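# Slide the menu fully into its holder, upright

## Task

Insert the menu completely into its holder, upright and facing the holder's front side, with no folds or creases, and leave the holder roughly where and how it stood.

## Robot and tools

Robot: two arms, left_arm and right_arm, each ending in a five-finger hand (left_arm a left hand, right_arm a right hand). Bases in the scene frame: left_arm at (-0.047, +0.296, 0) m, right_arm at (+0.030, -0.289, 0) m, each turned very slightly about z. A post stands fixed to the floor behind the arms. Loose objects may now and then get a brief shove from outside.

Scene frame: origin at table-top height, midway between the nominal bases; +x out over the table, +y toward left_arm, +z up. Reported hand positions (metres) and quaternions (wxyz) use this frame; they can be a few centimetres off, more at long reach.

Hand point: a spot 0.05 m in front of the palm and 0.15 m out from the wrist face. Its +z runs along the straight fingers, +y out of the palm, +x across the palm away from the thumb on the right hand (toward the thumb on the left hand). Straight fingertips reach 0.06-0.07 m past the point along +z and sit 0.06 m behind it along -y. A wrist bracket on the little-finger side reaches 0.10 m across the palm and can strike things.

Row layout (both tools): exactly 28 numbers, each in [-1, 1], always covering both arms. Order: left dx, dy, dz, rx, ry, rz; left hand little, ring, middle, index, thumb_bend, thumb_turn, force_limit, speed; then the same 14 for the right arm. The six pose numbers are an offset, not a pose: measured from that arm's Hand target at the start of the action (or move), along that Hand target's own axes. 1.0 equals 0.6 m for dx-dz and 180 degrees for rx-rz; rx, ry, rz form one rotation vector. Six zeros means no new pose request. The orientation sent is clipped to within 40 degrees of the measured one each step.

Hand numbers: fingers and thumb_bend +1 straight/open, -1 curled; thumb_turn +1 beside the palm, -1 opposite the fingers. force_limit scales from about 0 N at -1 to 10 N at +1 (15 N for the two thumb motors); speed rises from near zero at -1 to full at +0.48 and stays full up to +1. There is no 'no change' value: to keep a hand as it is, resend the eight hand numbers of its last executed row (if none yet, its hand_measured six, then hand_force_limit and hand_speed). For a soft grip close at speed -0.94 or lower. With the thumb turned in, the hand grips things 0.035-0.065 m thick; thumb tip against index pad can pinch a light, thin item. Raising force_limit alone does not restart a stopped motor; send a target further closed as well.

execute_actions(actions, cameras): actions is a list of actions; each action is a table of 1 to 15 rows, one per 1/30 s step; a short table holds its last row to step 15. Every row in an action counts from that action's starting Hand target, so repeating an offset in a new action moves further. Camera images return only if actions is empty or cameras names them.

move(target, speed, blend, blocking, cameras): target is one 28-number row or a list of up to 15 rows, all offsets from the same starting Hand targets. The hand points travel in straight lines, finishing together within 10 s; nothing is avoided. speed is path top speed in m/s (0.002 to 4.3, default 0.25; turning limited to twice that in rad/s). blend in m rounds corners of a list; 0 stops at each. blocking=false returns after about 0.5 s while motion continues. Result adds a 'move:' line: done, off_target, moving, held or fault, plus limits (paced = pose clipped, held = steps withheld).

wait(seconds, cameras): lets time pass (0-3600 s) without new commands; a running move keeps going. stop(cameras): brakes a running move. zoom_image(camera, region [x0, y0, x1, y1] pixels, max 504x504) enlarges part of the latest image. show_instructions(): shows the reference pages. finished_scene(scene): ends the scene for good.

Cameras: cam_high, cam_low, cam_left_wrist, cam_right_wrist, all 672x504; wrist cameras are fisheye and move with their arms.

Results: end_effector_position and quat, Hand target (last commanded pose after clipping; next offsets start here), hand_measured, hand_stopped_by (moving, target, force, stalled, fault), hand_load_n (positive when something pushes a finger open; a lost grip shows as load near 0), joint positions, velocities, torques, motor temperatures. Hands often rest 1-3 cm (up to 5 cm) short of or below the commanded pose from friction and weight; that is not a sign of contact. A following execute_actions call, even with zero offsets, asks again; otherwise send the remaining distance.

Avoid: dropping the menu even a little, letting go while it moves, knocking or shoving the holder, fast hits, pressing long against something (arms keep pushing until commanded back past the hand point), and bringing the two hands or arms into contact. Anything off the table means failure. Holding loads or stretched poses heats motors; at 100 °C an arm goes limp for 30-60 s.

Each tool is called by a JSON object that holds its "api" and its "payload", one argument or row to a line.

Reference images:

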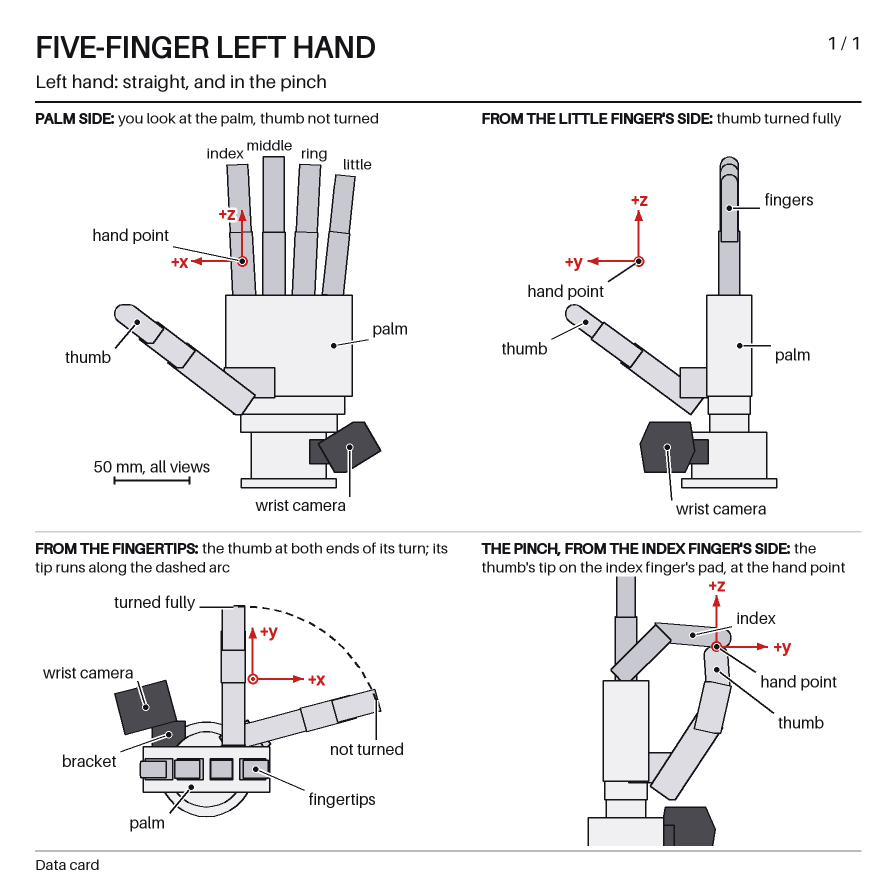

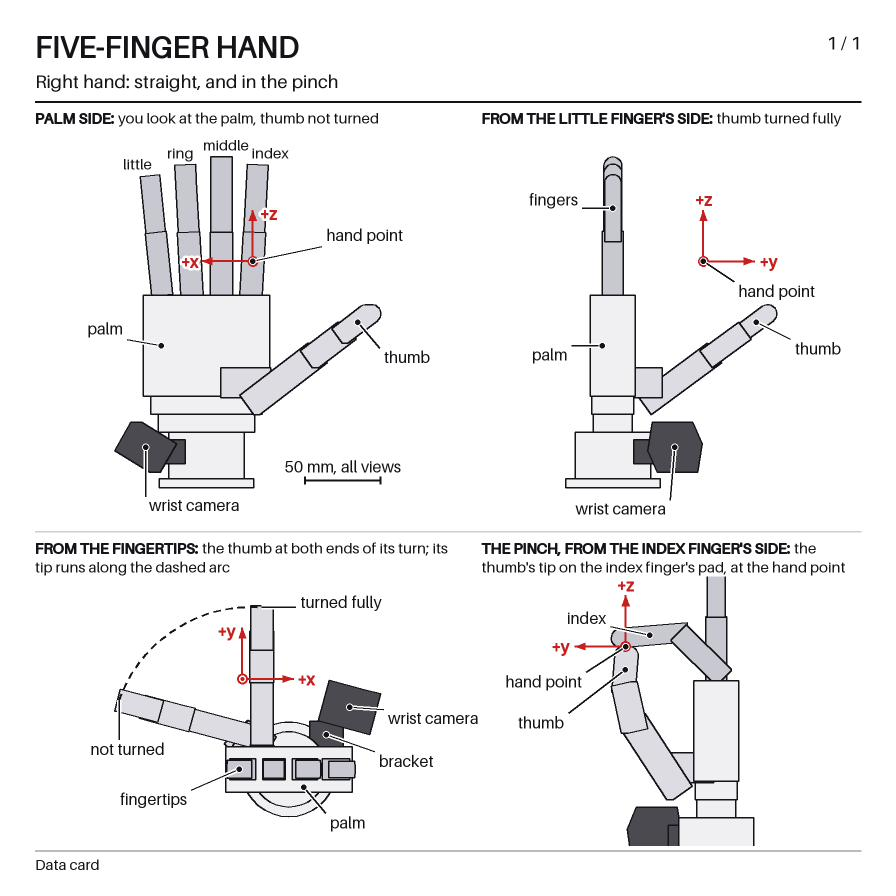

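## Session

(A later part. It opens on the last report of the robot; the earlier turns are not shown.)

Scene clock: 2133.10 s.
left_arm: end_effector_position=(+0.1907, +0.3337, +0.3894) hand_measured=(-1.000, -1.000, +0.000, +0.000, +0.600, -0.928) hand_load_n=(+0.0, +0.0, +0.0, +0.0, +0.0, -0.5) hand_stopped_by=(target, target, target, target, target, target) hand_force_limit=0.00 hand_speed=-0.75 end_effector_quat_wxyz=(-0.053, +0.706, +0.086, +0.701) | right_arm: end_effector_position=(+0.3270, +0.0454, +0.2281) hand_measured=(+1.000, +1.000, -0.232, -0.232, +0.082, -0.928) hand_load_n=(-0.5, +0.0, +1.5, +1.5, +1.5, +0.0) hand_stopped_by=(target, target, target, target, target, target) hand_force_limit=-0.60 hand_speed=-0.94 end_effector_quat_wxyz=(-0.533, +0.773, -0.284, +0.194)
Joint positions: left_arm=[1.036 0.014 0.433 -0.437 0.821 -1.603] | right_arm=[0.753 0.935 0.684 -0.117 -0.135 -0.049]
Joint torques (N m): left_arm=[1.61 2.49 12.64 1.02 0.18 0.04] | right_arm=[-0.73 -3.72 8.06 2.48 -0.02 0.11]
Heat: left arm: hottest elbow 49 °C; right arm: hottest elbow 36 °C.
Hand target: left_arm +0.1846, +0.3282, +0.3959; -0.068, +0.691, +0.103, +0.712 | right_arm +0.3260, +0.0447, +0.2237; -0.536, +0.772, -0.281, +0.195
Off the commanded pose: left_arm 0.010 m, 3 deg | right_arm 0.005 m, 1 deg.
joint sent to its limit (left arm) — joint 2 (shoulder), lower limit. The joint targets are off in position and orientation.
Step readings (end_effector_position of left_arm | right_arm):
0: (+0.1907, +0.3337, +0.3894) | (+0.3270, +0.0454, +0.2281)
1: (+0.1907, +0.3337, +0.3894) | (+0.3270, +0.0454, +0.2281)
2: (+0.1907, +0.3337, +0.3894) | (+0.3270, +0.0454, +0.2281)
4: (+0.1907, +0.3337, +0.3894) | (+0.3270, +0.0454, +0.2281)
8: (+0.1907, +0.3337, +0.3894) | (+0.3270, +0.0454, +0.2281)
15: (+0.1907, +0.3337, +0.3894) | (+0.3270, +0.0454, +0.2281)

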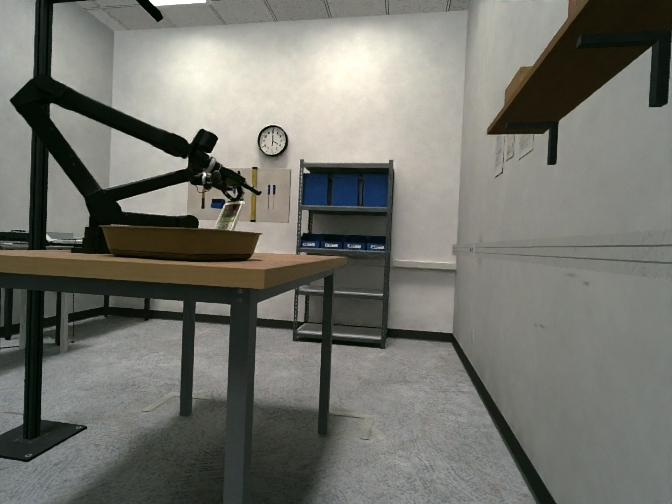

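{"api": "move", "payload": {
  "target": [
    [0,0,0,0,0,0,-1,-1,0.0,0.0,0.6,-0.928,0,-0.75,0,-0.01,0,0,0,0,1,1,-0.233,-0.233,0.08,-0.928,-0.6,-0.94],
    [0,0,0,0,0,0,-1,-1,0.0,0.0,0.6,-0.928,0,-0.75,0,-0.0101,0,0,0,0,1,1,-0.233,-0.233,0.13,-0.928,-0.6,-0.94],
    [0,0,0,0,0,0,-1,-1,0.0,0.0,0.6,-0.928,0,-0.75,0,-0.0102,0,0,0,0,1,1,-0.19,-0.19,0.16,-0.928,-0.6,-0.94]
  ],
  "speed": 0.03,
  "cameras": ["cam_right_wrist","cam_high","cam_low"]
}}

Scene clock: 2149.90 s.
left_arm: end_effector_position=(+0.1907, +0.3337, +0.3894) hand_measured=(-1.000, -1.000, +0.000, +0.000, +0.600, -0.928) hand_load_n=(+0.0, +0.0, +0.0, +0.0, +0.0, +0.0) hand_stopped_by=(target, target, target, target, target, target) hand_force_limit=0.00 hand_speed=-0.75 end_effector_quat_wxyz=(-0.053, +0.706, +0.086, +0.701) | right_arm: end_effector_position=(+0.3270, +0.0454, +0.2281) hand_measured=(+1.000, +1.000, -0.190, -0.190, +0.160, -0.928) hand_load_n=(+0.0, +0.0, +0.0, +0.0, +0.0, +0.0) hand_stopped_by=(target, target, target, target, target, target) hand_force_limit=-0.60 hand_speed=-0.94 end_effector_quat_wxyz=(-0.533, +0.773, -0.284, +0.194)
Joint positions: left_arm=[1.036 0.014 0.433 -0.437 0.821 -1.603] | right_arm=[0.753 0.935 0.684 -0.117 -0.135 -0.049]
Joint torques (N m): left_arm=[1.61 2.49 12.64 1.03 0.19 0.05] | right_arm=[-0.79 -3.49 9.44 1.99 0.03 0.1]
Heat: left arm: hottest elbow 49 °C; right arm: hottest elbow 35 °C.
Hand target: left_arm +0.1846, +0.3282, +0.3959; -0.068, +0.691, +0.103, +0.712 | right_arm +0.3273, +0.0464, +0.2294; -0.536, +0.772, -0.281, +0.195
Off the commanded pose: left_arm 0.010 m, 3 deg | right_arm 0.002 m, 1 deg.
joint sent to its limit (left arm) — joint 2 (shoulder), lower limit. The joint targets are off in position and orientation.
move: done
cam_right_wrist: T_world_to_cam=[[0.01151, -0.4649, -0.88529, 0.21472], [-0.98676, 0.13795, -0.08527, 0.34063], [0.16176, 0.87455, -0.45715, 0.12567]] pos_world=[0.31333, -0.05707, 0.27658]
Images, in order (width x height): cam_high 672x504, cam_low 672x504, cam_right_wrist 672x504.

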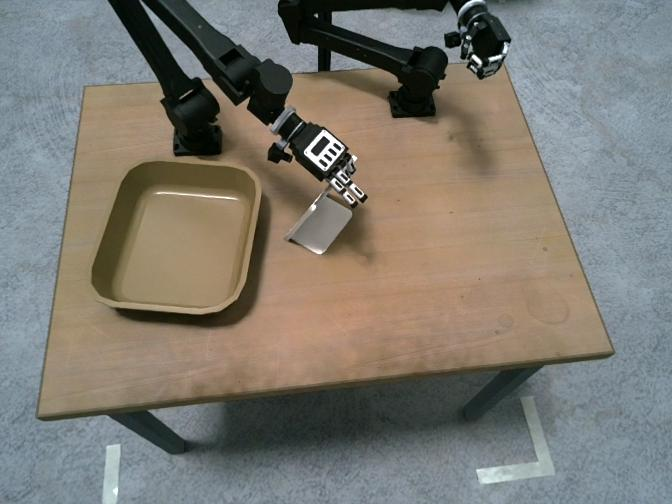

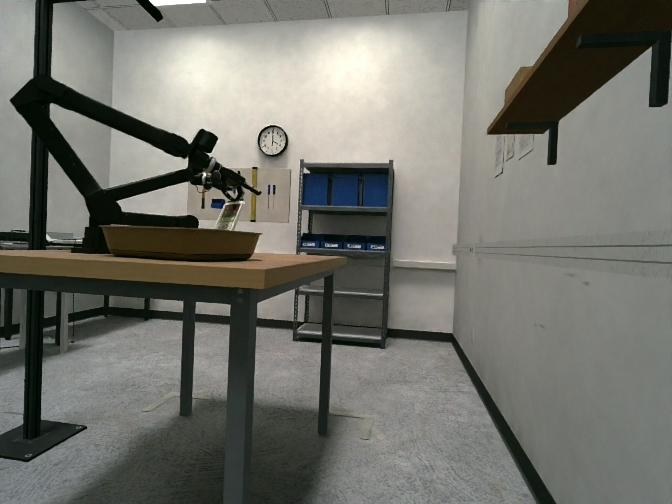

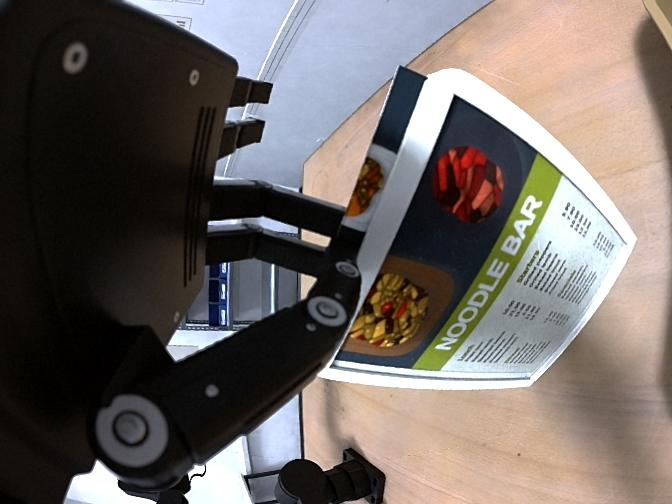

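{"api": "move", "payload": {
  "target": [0,0,0,0,0,0,-1,-1,0.0,0.0,0.6,-0.928,0,-0.75,0,-0.065,0.0,0,0,0,1,1,-0.15,-0.15,0.16,-0.928,-0.6,-0.94],
  "speed": 0.04,
  "cameras": ["cam_right_wrist"]
}}

Scene clock: 2156.77 s.
left_arm: end_effector_position=(+0.1907, +0.3337, +0.3894) hand_measured=(-1.000, -1.000, +0.000, +0.000, +0.600, -0.928) hand_load_n=(+0.0, +0.0, +0.0, +0.0, +0.0, +0.0) hand_stopped_by=(target, target, target, target, target, target) hand_force_limit=0.00 hand_speed=-0.75 end_effector_quat_wxyz=(-0.053, +0.706, +0.086, +0.701) | right_arm: end_effector_position=(+0.3292, +0.0470, +0.2421) hand_measured=(+1.000, +1.000, -0.150, -0.150, +0.160, -0.928) hand_load_n=(+0.0, -0.5, +0.0, -0.5, +0.0, +0.0) hand_stopped_by=(target, target, target, target, target, target) hand_force_limit=-0.60 hand_speed=-0.94 end_effector_quat_wxyz=(-0.525, +0.779, -0.287, +0.190)
Joint positions: left_arm=[1.036 0.014 0.433 -0.437 0.821 -1.603] | right_arm=[0.753 0.94 0.738 -0.188 -0.133 -0.049]
Joint torques (N m): left_arm=[1.67 2.49 12.64 1.02 0.18 0.05] | right_arm=[-0.15 -2.73 13.78 1.37 0.13 0.11]
Heat: left arm: hottest elbow 49 °C; right arm: hottest elbow 36 °C.
Hand target: left_arm +0.1846, +0.3282, +0.3959; -0.068, +0.691, +0.103, +0.712 | right_arm +0.3361, +0.0568, +0.2659; -0.536, +0.772, -0.281, +0.195
Off the commanded pose: left_arm 0.010 m, 3 deg | right_arm 0.027 m, 2 deg.
joint sent to its limit (left arm) — joint 2 (shoulder), lower limit. The joint targets are off in position and orientation.
move: off_target (right_arm)
cam_right_wrist: T_world_to_cam=[[-0.00339, -0.47822, -0.87823, 0.2316], [-0.98783, 0.13818, -0.07143, 0.3407], [0.15551, 0.8673, -0.47286, 0.13648]] pos_world=[0.31611, -0.05469, 0.29227]

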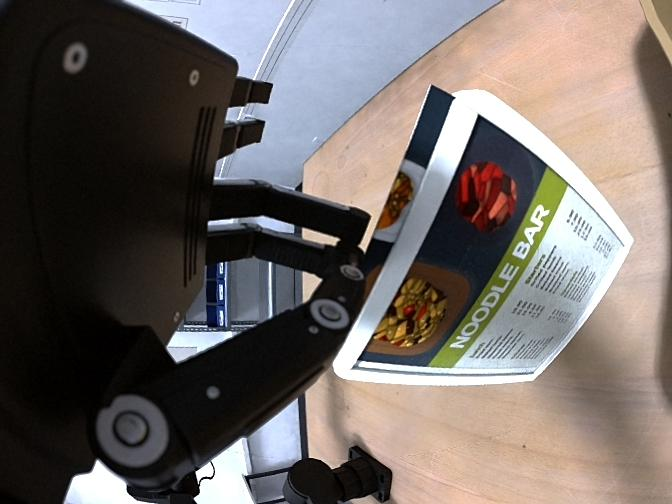

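{"api": "move", "payload": {
  "target": [0,0,0,0,0,0,-1,-1,0.0,0.0,0.6,-0.928,0,-0.75,0,-0.017,0.0,0,0,0,1,1,-0.15,-0.15,0.16,-0.928,-0.6,-0.94],
  "speed": 0.04,
  "cameras": ["cam_right_wrist","cam_low"]
}}

{"api": "zoom_image", "payload": {
  "camera": "cam_right_wrist",
  "region": [290, 60, 650, 400]
}}

{"api": "zoom_image", "payload": {
  "camera": "cam_low",
  "region": [215, 175, 255, 215]
}}

Scene clock: 2162.50 s.
left_arm: end_effector_position=(+0.1907, +0.3337, +0.3894) hand_measured=(-1.000, -1.000, +0.000, +0.000, +0.600, -0.928) hand_load_n=(+0.0, +0.0, +0.0, +0.0, +0.0, +0.0) hand_stopped_by=(target, target, target, target, target, target) hand_force_limit=0.00 hand_speed=-0.75 end_effector_quat_wxyz=(-0.053, +0.706, +0.086, +0.701) | right_arm: end_effector_position=(+0.3323, +0.0494, +0.2516) hand_measured=(+1.000, +1.000, -0.150, -0.150, +0.160, -0.928) hand_load_n=(+0.0, +0.0, +0.0, +0.0, +0.0, +0.0) hand_stopped_by=(target, target, target, target, target, target) hand_force_limit=-0.60 hand_speed=-0.94 end_effector_quat_wxyz=(-0.525, +0.778, -0.288, +0.191)
Joint positions: left_arm=[1.036 0.014 0.433 -0.437 0.821 -1.603] | right_arm=[0.753 0.946 0.766 -0.209 -0.131 -0.049]
Joint torques (N m): left_arm=[1.55 2.55 12.63 1.02 0.18 0.04] | right_arm=[0.09 -3.14 13.83 1.29 0.13 0.13]
Heat: left arm: hottest elbow 49 °C; right arm: hottest elbow 38 °C.
Hand target: left_arm +0.1846, +0.3282, +0.3959; -0.068, +0.691, +0.103, +0.712 | right_arm +0.3384, +0.0595, +0.2754; -0.536, +0.772, -0.281, +0.195
Off the commanded pose: left_arm 0.010 m, 3 deg | right_arm 0.027 m, 2 deg.
joint sent to its limit (left arm) — joint 2 (shoulder), lower limit. The joint targets are off in position and orientation.
move: off_target (right_arm)
cam_right_wrist: T_world_to_cam=[[-0.00327, -0.47824, -0.87823, 0.24106], [-0.98756, 0.13961, -0.07234, 0.34418], [0.1572, 0.86706, -0.47274, 0.13784]] pos_world=[0.31902, -0.05228, 0.30177]
Images, in order (width x height): cam_low 672x504, cam_right_wrist 672x504.

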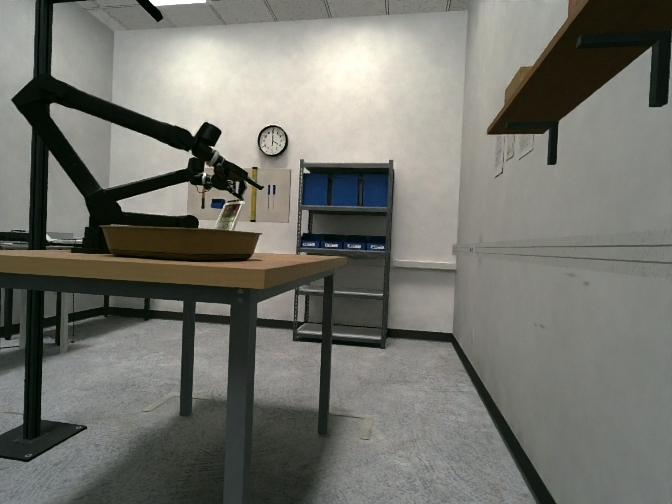

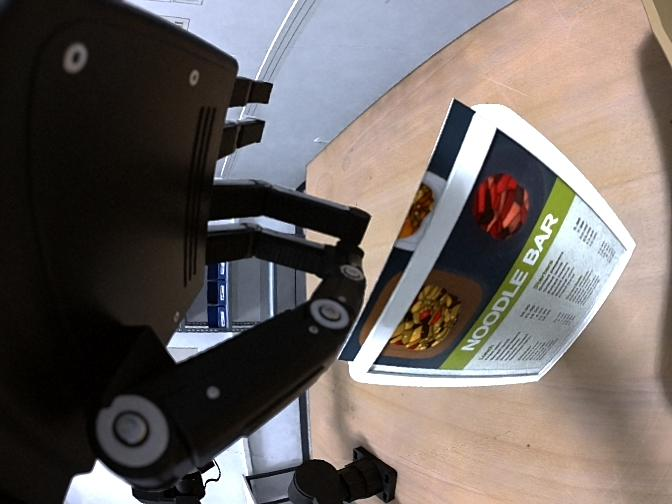

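Scaled by 1.400 from the camera's image (finer frame: 960x720).

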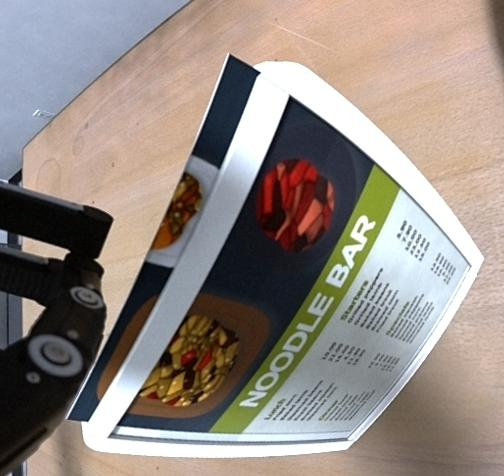

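Scaled by 12.600 from the camera's image (finer frame: 960x720).

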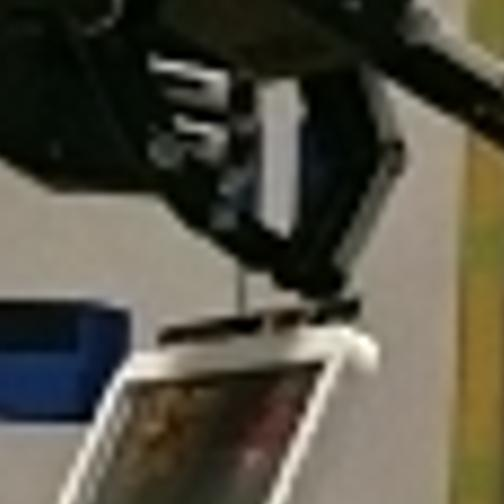

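{"api": "zoom_image", "payload": {
  "camera": "cam_right_wrist",
  "region": [510, 300, 570, 390]
}}

{"api": "zoom_image", "payload": {
  "camera": "cam_right_wrist",
  "region": [580, 190, 640, 280]
}}

Scaled by 5.600 from the camera's image (finer frame: 960x720).

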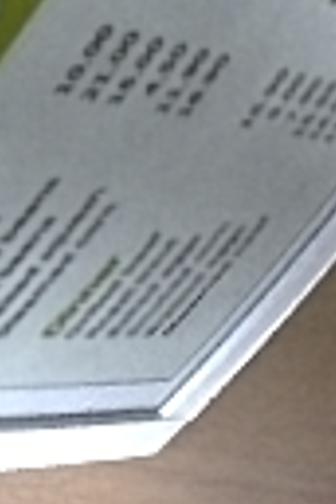

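Scaled by 5.600 from the camera's image (finer frame: 960x720).

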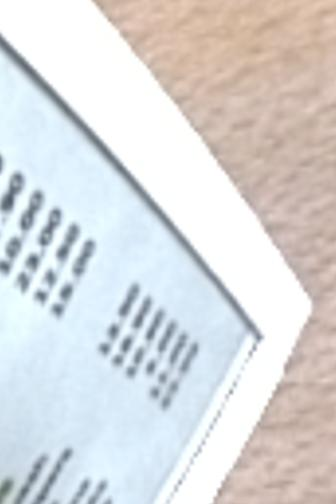

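{"api": "zoom_image", "payload": {
  "camera": "cam_right_wrist",
  "region": [330, 330, 430, 400]
}}

{"api": "zoom_image", "payload": {
  "camera": "cam_right_wrist",
  "region": [420, 330, 560, 400]
}}

{"api": "zoom_image", "payload": {
  "camera": "cam_right_wrist",
  "region": [440, 90, 540, 180]
}}

Scaled by 5.040 from the camera's image (finer frame: 960x720).

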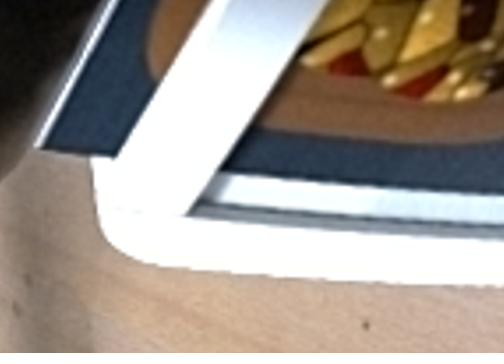

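Scaled by 3.600 from the camera's image (finer frame: 960x720).

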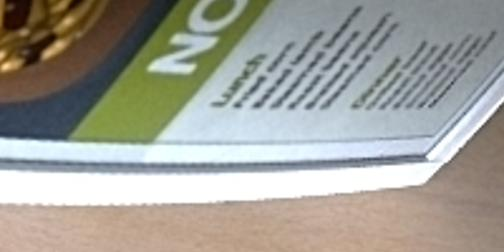

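Scaled by 5.040 from the camera's image (finer frame: 960x720).

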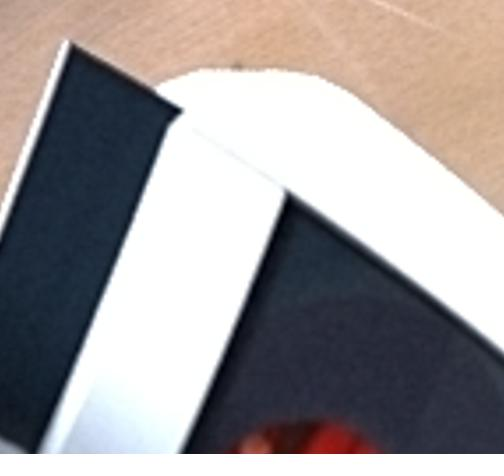

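{"api": "zoom_image", "payload": {
  "camera": "cam_right_wrist",
  "region": [530, 310, 590, 380]
}}

{"api": "zoom_image", "payload": {
  "camera": "cam_right_wrist",
  "region": [570, 260, 620, 320]
}}

{"api": "zoom_image", "payload": {
  "camera": "cam_right_wrist",
  "region": [605, 230, 640, 270]
}}

Scaled by 7.200 from the camera's image (finer frame: 960x720).

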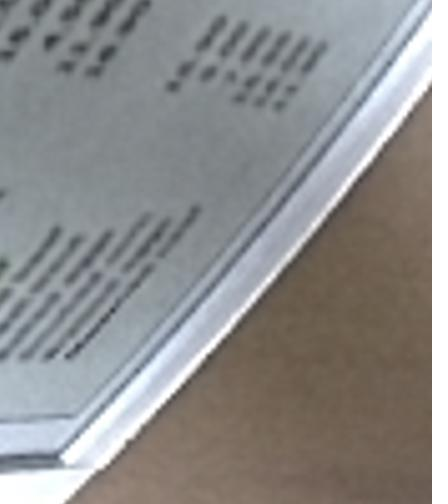

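Scaled by 8.400 from the camera's image (finer frame: 960x720).

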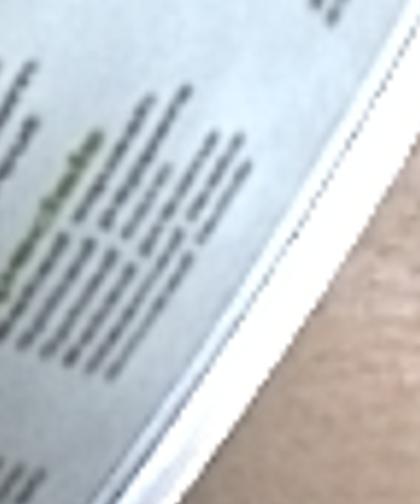

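Scaled by 12.600 from the camera's image (finer frame: 960x720).

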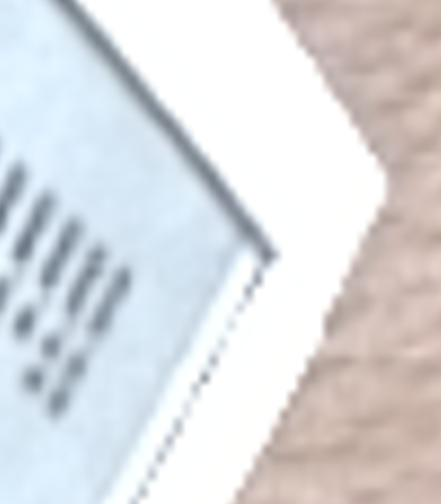

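{"api": "move", "payload": {
  "target": [
    [0,0,0,0,0,0,-1,-1,0.0,0.0,0.6,-0.928,0,-0.75,0,0.0,0.0,0,0,0,1,1,-0.15,-0.15,0.7,-0.928,-0.6,-0.7],
    [0,0,0,0,0,0,-1,-1,0.0,0.0,0.6,-0.928,0,-0.75,0,0.0,0.0,0,0,0,1,1,-0.15,-0.15,0.7,0.9,-0.6,-0.5]
  ],
  "speed": 0.04,
  "cameras": ["cam_right_wrist","cam_low"]
}}

{"api": "zoom_image", "payload": {
  "camera": "cam_low",
  "region": [215, 175, 255, 215]
}}

Scene clock: 2238.27 s.
left_arm: end_effector_position=(+0.1907, +0.3337, +0.3894) hand_measured=(-1.000, -1.000, +0.000, +0.000, +0.600, -0.928) hand_load_n=(+0.0, +0.0, +0.0, +0.0, +0.0, +0.0) hand_stopped_by=(target, target, target, target, target, target) hand_force_limit=0.00 hand_speed=-0.75 end_effector_quat_wxyz=(-0.053, +0.706, +0.086, +0.701) | right_arm: end_effector_position=(+0.3326, +0.0491, +0.2514) hand_measured=(+1.000, +1.000, -0.150, -0.150, +0.700, +0.900) hand_load_n=(+0.0, +0.0, +0.0, +0.0, +0.0, +0.0) hand_stopped_by=(target, target, target, target, target, target) hand_force_limit=-0.60 hand_speed=-0.50 end_effector_quat_wxyz=(-0.524, +0.779, -0.285, +0.192)
Joint positions: left_arm=[1.036 0.014 0.433 -0.437 0.821 -1.603] | right_arm=[0.753 0.946 0.766 -0.209 -0.131 -0.055]
Joint torques (N m): left_arm=[1.67 2.49 12.63 1.02 0.18 0.04] | right_arm=[-0.03 -2.96 13.83 1.32 0.11 0.13]
Motor temperatures (°C): left_arm=[27 27 50 25 24 25] | right_arm=[27 27 46 25 23 25]
Heat: left arm: hottest elbow 50 °C; right arm: hottest elbow 46 °C.
Hand target: left_arm +0.1846, +0.3282, +0.3959; -0.068, +0.691, +0.103, +0.712 | right_arm +0.3384, +0.0595, +0.2754; -0.536, +0.772, -0.281, +0.195
Off the commanded pose: left_arm 0.010 m, 3 deg | right_arm 0.027 m, 2 deg.
joint sent to its limit (left arm) — joint 2 (shoulder), lower limit. The joint targets are off in position and orientation.
move: done; target 2's new numbers were sent with right_arm's hand 0.027 m and 2 deg from that target
cam_right_wrist: T_world_to_cam=[[0.00163, -0.48146, -0.87647, 0.23877], [-0.98756, 0.13703, -0.07711, 0.34581], [0.15723, 0.86569, -0.47524, 0.13869]] pos_world=[0.31932, -0.05249, 0.30185]
Images, in order (width x height): cam_low 672x504, cam_right_wrist 672x504.

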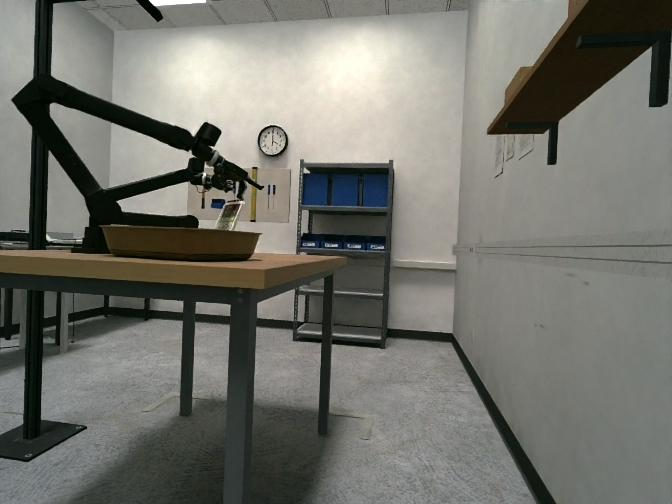

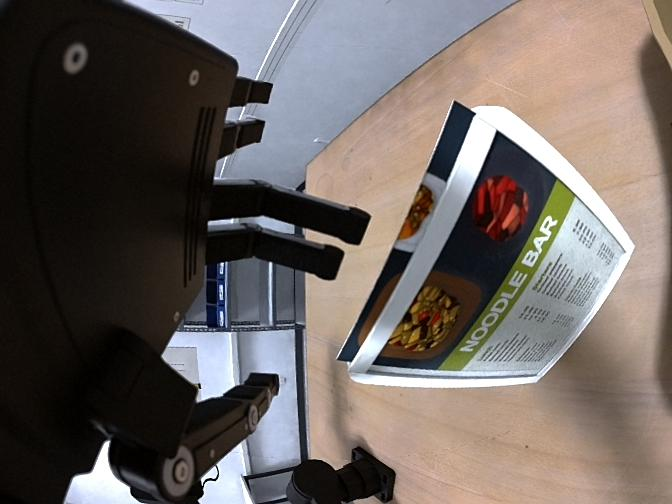

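Scaled by 12.600 from the camera's image (finer frame: 960x720).

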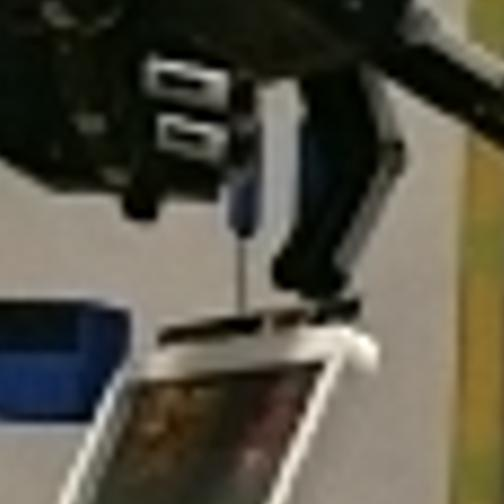

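{"api": "move", "payload": {
  "target": [0,0,0,0,0,0,-1,-1,0.0,0.0,0.6,-0.928,0,-0.75,0,0.0,-0.0177,0,0,0,1,1,-0.15,-0.15,0.7,0.9,-0.6,-0.5],
  "speed": 0.04,
  "cameras": ["cam_right_wrist","cam_low"]
}}

{"api": "zoom_image", "payload": {
  "camera": "cam_low",
  "region": [215, 175, 255, 215]
}}

Scene clock: 2269.60 s.
left_arm: end_effector_position=(+0.1907, +0.3337, +0.3894) hand_measured=(-1.000, -1.000, +0.000, +0.000, +0.600, -0.928) hand_load_n=(+0.0, +0.0, +0.0, +0.0, +0.0, +0.0) hand_stopped_by=(target, target, target, target, target, target) hand_force_limit=0.00 hand_speed=-0.75 end_effector_quat_wxyz=(-0.053, +0.706, +0.086, +0.701) | right_arm: end_effector_position=(+0.3281, +0.0451, +0.2533) hand_measured=(+1.000, +1.000, -0.150, -0.150, +0.700, +0.900) hand_load_n=(+0.0, +0.0, +0.0, +0.0, +0.0, +0.0) hand_stopped_by=(target, target, target, target, target, target) hand_force_limit=-0.60 hand_speed=-0.50 end_effector_quat_wxyz=(-0.521, +0.781, -0.286, +0.191)
Joint positions: left_arm=[1.036 0.014 0.433 -0.437 0.821 -1.603] | right_arm=[0.753 0.929 0.766 -0.234 -0.131 -0.055]
Joint torques (N m): left_arm=[1.67 2.43 12.63 1.03 0.18 0.05] | right_arm=[-0.38 -3.9 13.3 1.28 -0.03 0.13]
Heat: left arm: hottest elbow 50 °C; right arm: hottest elbow 47 °C.
Hand target: left_arm +0.1846, +0.3282, +0.3959; -0.068, +0.691, +0.103, +0.712 | right_arm +0.3320, +0.0518, +0.2791; -0.536, +0.772, -0.281, +0.195
Off the commanded pose: left_arm 0.010 m, 3 deg | right_arm 0.027 m, 2 deg.
joint sent to its limit (left arm) — joint 2 (shoulder), lower limit. The joint targets are off in position and orientation.
move: off_target (right_arm)
cam_right_wrist: T_world_to_cam=[[-0.00323, -0.48573, -0.8741, 0.23975], [-0.98797, 0.13669, -0.07231, 0.34101], [0.1546, 0.86335, -0.48033, 0.14599]] pos_world=[0.31511, -0.0562, 0.30435]
Images, in order (width x height): cam_low 672x504, cam_right_wrist 672x504.

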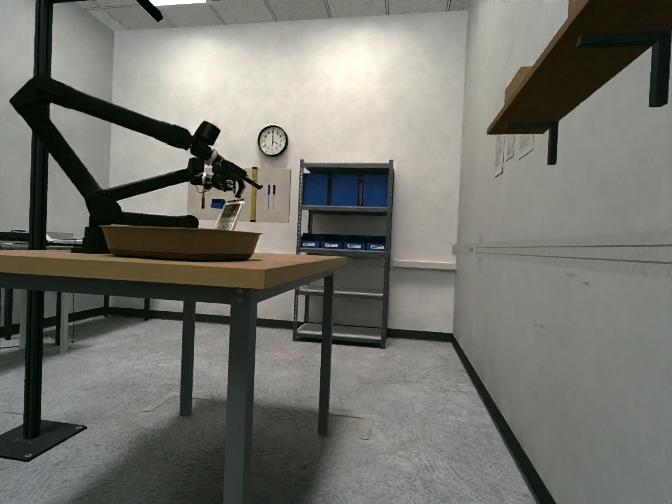

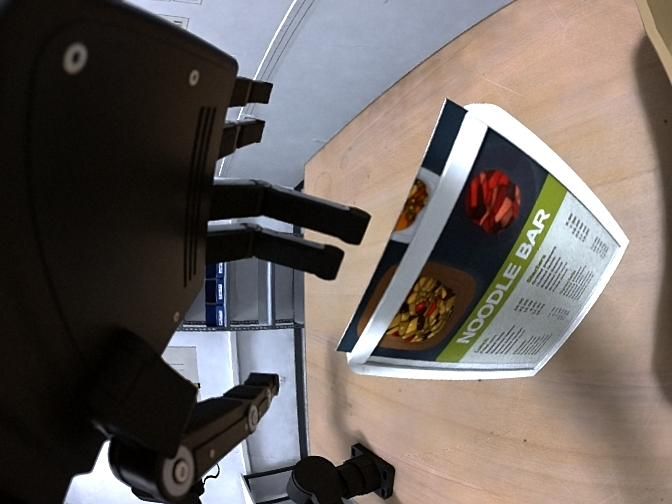

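Scaled by 12.600 from the camera's image (finer frame: 960x720).

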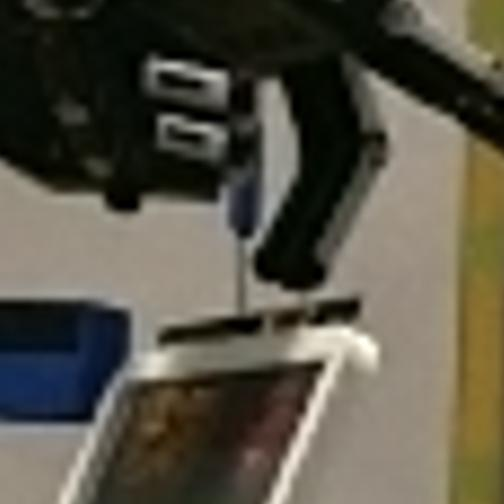

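{"api": "move", "payload": {
  "target": [0,0,0,0,0,0,-1,-1,0.0,0.0,0.6,-0.928,0,-0.75,0,0.045,-0.007,0,0,0,1,1,-0.15,-0.15,0.7,0.9,-0.6,-0.5],
  "speed": 0.04,
  "cameras": ["cam_right_wrist","cam_low"]
}}

{"api": "zoom_image", "payload": {
  "camera": "cam_low",
  "region": [215, 175, 255, 215]
}}

Scene clock: 2276.73 s.
left_arm: end_effector_position=(+0.1907, +0.3337, +0.3894) hand_measured=(-1.000, -1.000, +0.000, +0.000, +0.600, -0.928) hand_load_n=(+0.0, +0.0, +0.0, +0.0, +0.0, +0.0) hand_stopped_by=(target, target, target, target, target, target) hand_force_limit=0.00 hand_speed=-0.75 end_effector_quat_wxyz=(-0.053, +0.706, +0.086, +0.701) | right_arm: end_effector_position=(+0.3229, +0.0405, +0.2532) hand_measured=(+1.000, +1.000, -0.150, -0.150, +0.700, +0.900) hand_load_n=(+0.0, +0.0, +0.0, +0.0, +0.0, +0.0) hand_stopped_by=(target, target, target, target, target, target) hand_force_limit=-0.60 hand_speed=-0.50 end_effector_quat_wxyz=(-0.526, +0.778, -0.285, +0.194)
Joint positions: left_arm=[1.036 0.014 0.433 -0.437 0.821 -1.603] | right_arm=[0.753 0.902 0.744 -0.226 -0.131 -0.055]
Joint torques (N m): left_arm=[1.61 2.43 12.64 1.02 0.18 0.05] | right_arm=[-0.91 -3.72 8.77 2.74 -0.21 0.11]
Heat: left arm: hottest elbow 50 °C; right arm: hottest elbow 47 °C.
Hand target: left_arm +0.1846, +0.3282, +0.3959; -0.068, +0.691, +0.103, +0.712 | right_arm +0.3234, +0.0416, +0.2553; -0.536, +0.772, -0.281, +0.195
Off the commanded pose: left_arm 0.010 m, 3 deg | right_arm 0.002 m, 1 deg.
joint sent to its limit (left arm) — joint 2 (shoulder), lower limit. The joint targets are off in position and orientation.
move: done
cam_right_wrist: T_world_to_cam=[[0.00503, -0.47832, -0.87817, 0.23548], [-0.98726, 0.13729, -0.08043, 0.33827], [0.15904, 0.86739, -0.47153, 0.14686]] pos_world=[0.30942, -0.06119, 0.30325]
Images, in order (width x height): cam_low 672x504, cam_right_wrist 672x504.

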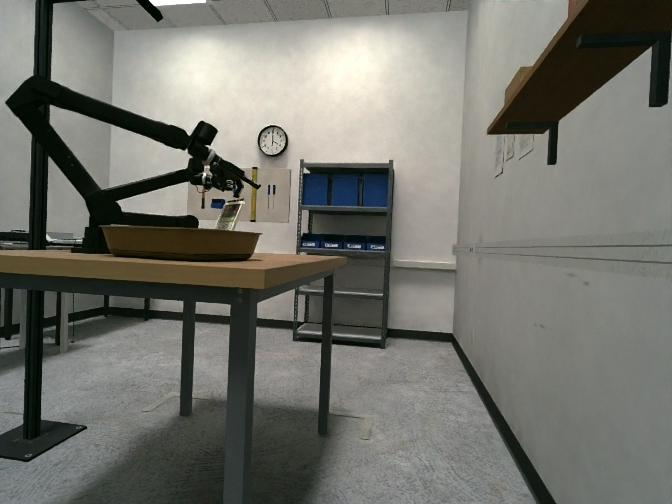

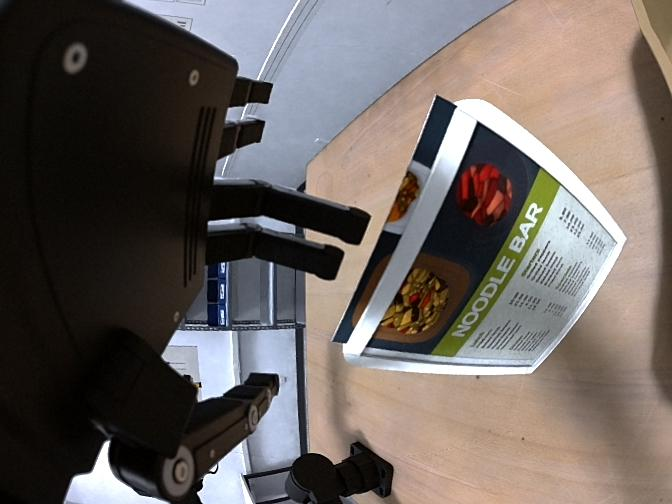

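Scaled by 12.600 from the camera's image (finer frame: 960x720).

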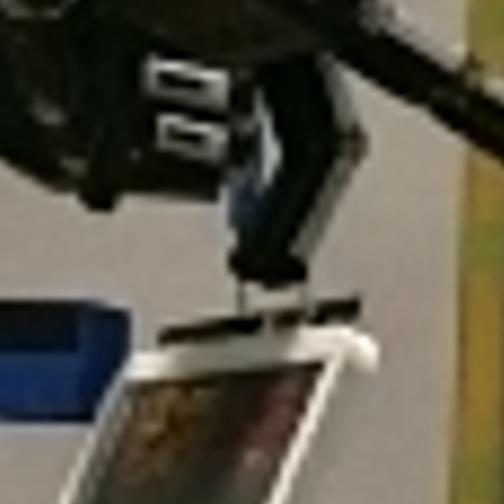

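{"api": "move", "payload": {
  "target": [0,0,0,0,0,0,-1,-1,0.0,0.0,0.6,-0.928,0,-0.75,0.0,0.0133,0.0033,0,0,0,1,1,-0.15,-0.15,0.7,0.9,-0.6,-0.5],
  "speed": 0.03,
  "cameras": ["cam_right_wrist","cam_low"]
}}

{"api": "zoom_image", "payload": {
  "camera": "cam_low",
  "region": [215, 175, 255, 215]
}}

Scene clock: 2282.30 s.
left_arm: end_effector_position=(+0.1907, +0.3337, +0.3894) hand_measured=(-1.000, -1.000, +0.000, +0.000, +0.600, -0.928) hand_load_n=(+0.0, +0.0, +0.0, +0.0, +0.0, +0.0) hand_stopped_by=(target, target, target, target, target, target) hand_force_limit=0.00 hand_speed=-0.75 end_effector_quat_wxyz=(-0.053, +0.706, +0.086, +0.701) | right_arm: end_effector_position=(+0.3222, +0.0399, +0.2459) hand_measured=(+1.000, +1.000, -0.150, -0.150, +0.700, +0.900) hand_load_n=(+0.0, +0.0, +0.0, +0.0, -0.5, +0.0) hand_stopped_by=(target, target, target, target, target, target) hand_force_limit=-0.60 hand_speed=-0.50 end_effector_quat_wxyz=(-0.527, +0.777, -0.284, +0.194)
Joint positions: left_arm=[1.036 0.014 0.433 -0.437 0.821 -1.603] | right_arm=[0.753 0.902 0.723 -0.203 -0.131 -0.055]
Joint torques (N m): left_arm=[1.67 2.49 12.63 1.01 0.18 0.04] | right_arm=[-1.03 -3.78 8.75 2.7 -0.23 0.1]
Heat: left arm: hottest elbow 50 °C; right arm: hottest elbow 45 °C.
Hand target: left_arm +0.1846, +0.3282, +0.3959; -0.068, +0.691, +0.103, +0.712 | right_arm +0.3228, +0.0409, +0.2471; -0.536, +0.772, -0.281, +0.195
Off the commanded pose: left_arm 0.010 m, 3 deg | right_arm 0.002 m, 1 deg.
joint sent to its limit (left arm) — joint 2 (shoulder), lower limit. The joint targets are off in position and orientation.
move: done
cam_right_wrist: T_world_to_cam=[[0.00664, -0.47699, -0.87888, 0.22845], [-0.9871, 0.13745, -0.08206, 0.33742], [0.15994, 0.86809, -0.46993, 0.14339]] pos_world=[0.30862, -0.06189, 0.29585]
Images, in order (width x height): cam_low 672x504, cam_right_wrist 672x504.

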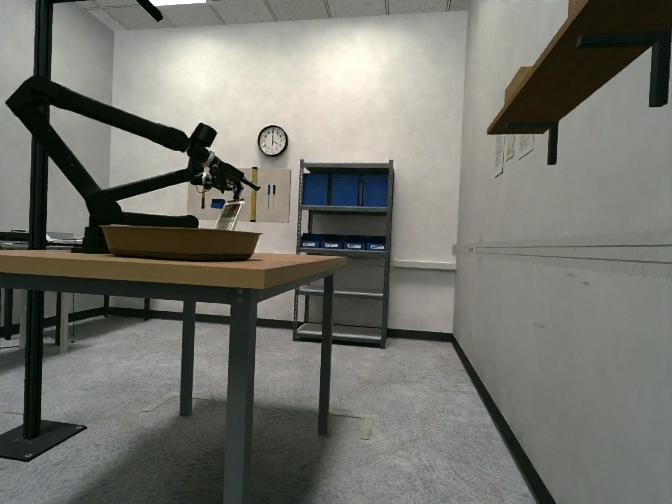

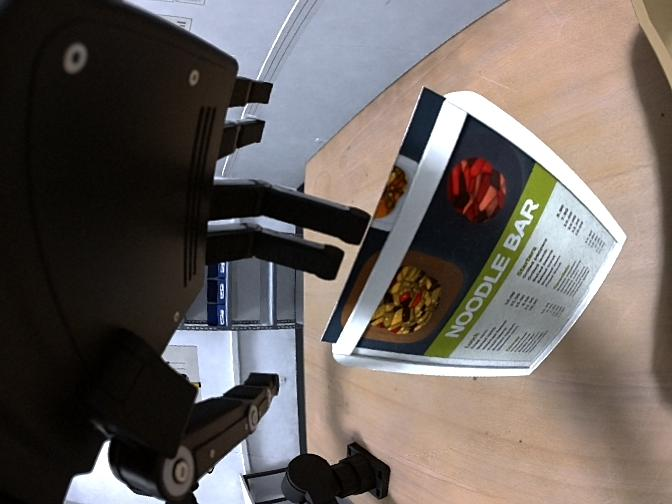

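Scaled by 12.600 from the camera's image (finer frame: 960x720).

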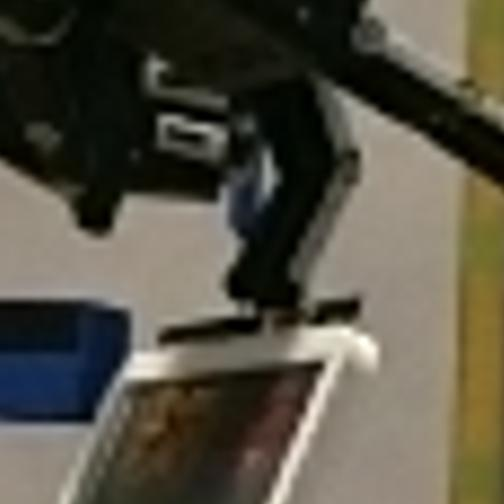

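{"api": "zoom_image", "payload": {
  "camera": "cam_right_wrist",
  "region": [300, 180, 420, 300]
}}

Scaled by 4.200 from the camera's image (finer frame: 960x720).

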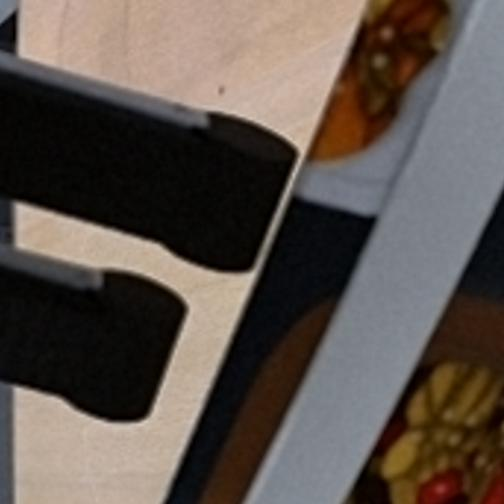

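{"api": "move", "payload": {
  "target": [0,0,0,0,0,0,-1,-1,0.0,0.0,0.6,-0.928,0,-0.75,-0.0167,0.0,0.0,0,0,0,1,1,-0.15,-0.15,0.7,0.9,-0.6,-0.5],
  "speed": 0.03,
  "cameras": ["cam_right_wrist"]
}}

{"api": "zoom_image", "payload": {
  "camera": "cam_right_wrist",
  "region": [300, 180, 420, 300]
}}

Scene clock: 2297.27 s.
left_arm: end_effector_position=(+0.1907, +0.3337, +0.3894) hand_measured=(-1.000, -1.000, +0.000, +0.000, +0.600, -0.928) hand_load_n=(+0.5, +0.0, +0.0, +0.0, +0.0, -0.5) hand_stopped_by=(target, target, target, target, target, target) hand_force_limit=0.00 hand_speed=-0.75 end_effector_quat_wxyz=(-0.053, +0.706, +0.086, +0.701) | right_arm: end_effector_position=(+0.3177, +0.0443, +0.2459) hand_measured=(+1.000, +1.000, -0.150, -0.150, +0.700, +0.900) hand_load_n=(+0.0, +0.0, +0.0, +0.0, +0.0, +0.0) hand_stopped_by=(target, target, target, target, target, target) hand_force_limit=-0.60 hand_speed=-0.50 end_effector_quat_wxyz=(-0.526, +0.779, -0.279, +0.197)
Joint positions: left_arm=[1.036 0.014 0.433 -0.437 0.821 -1.603] | right_arm=[0.778 0.901 0.723 -0.203 -0.108 -0.058]
Joint torques (N m): left_arm=[1.67 2.49 12.63 1.02 0.19 0.04] | right_arm=[-0.21 -3.72 8.54 2.66 0.13 0.24]
Heat: left arm: hottest elbow 50 °C; right arm: hottest elbow 42 °C.
Hand target: left_arm +0.1846, +0.3282, +0.3959; -0.068, +0.691, +0.103, +0.712 | right_arm +0.3151, +0.0474, +0.2472; -0.536, +0.772, -0.281, +0.195
Off the commanded pose: left_arm 0.010 m, 3 deg | right_arm 0.004 m, 2 deg.
joint sent to its limit (left arm) — joint 2 (shoulder), lower limit. The joint targets are off in position and orientation.
move: done
cam_right_wrist: T_world_to_cam=[[0.01652, -0.48337, -0.87526, 0.22676], [-0.98697, 0.13226, -0.09167, 0.33499], [0.16008, 0.86537, -0.47488, 0.14157]] pos_world=[0.30422, -0.0572, 0.29641]

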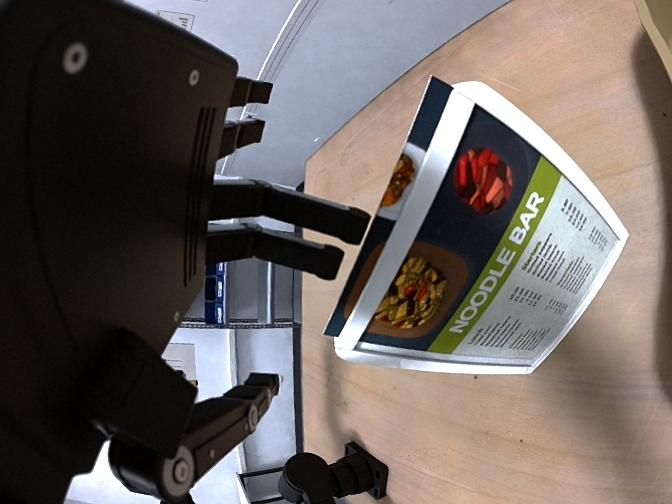

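Scaled by 4.200 from the camera's image (finer frame: 960x720).

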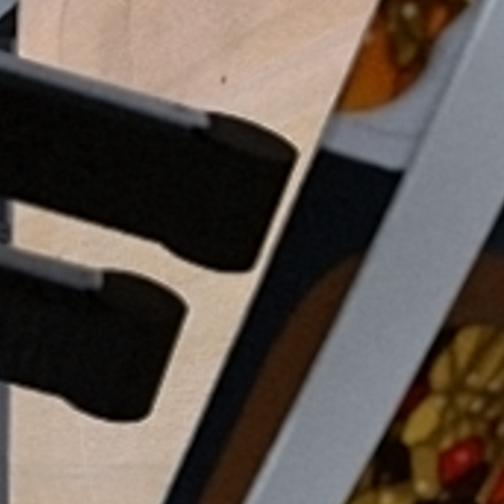

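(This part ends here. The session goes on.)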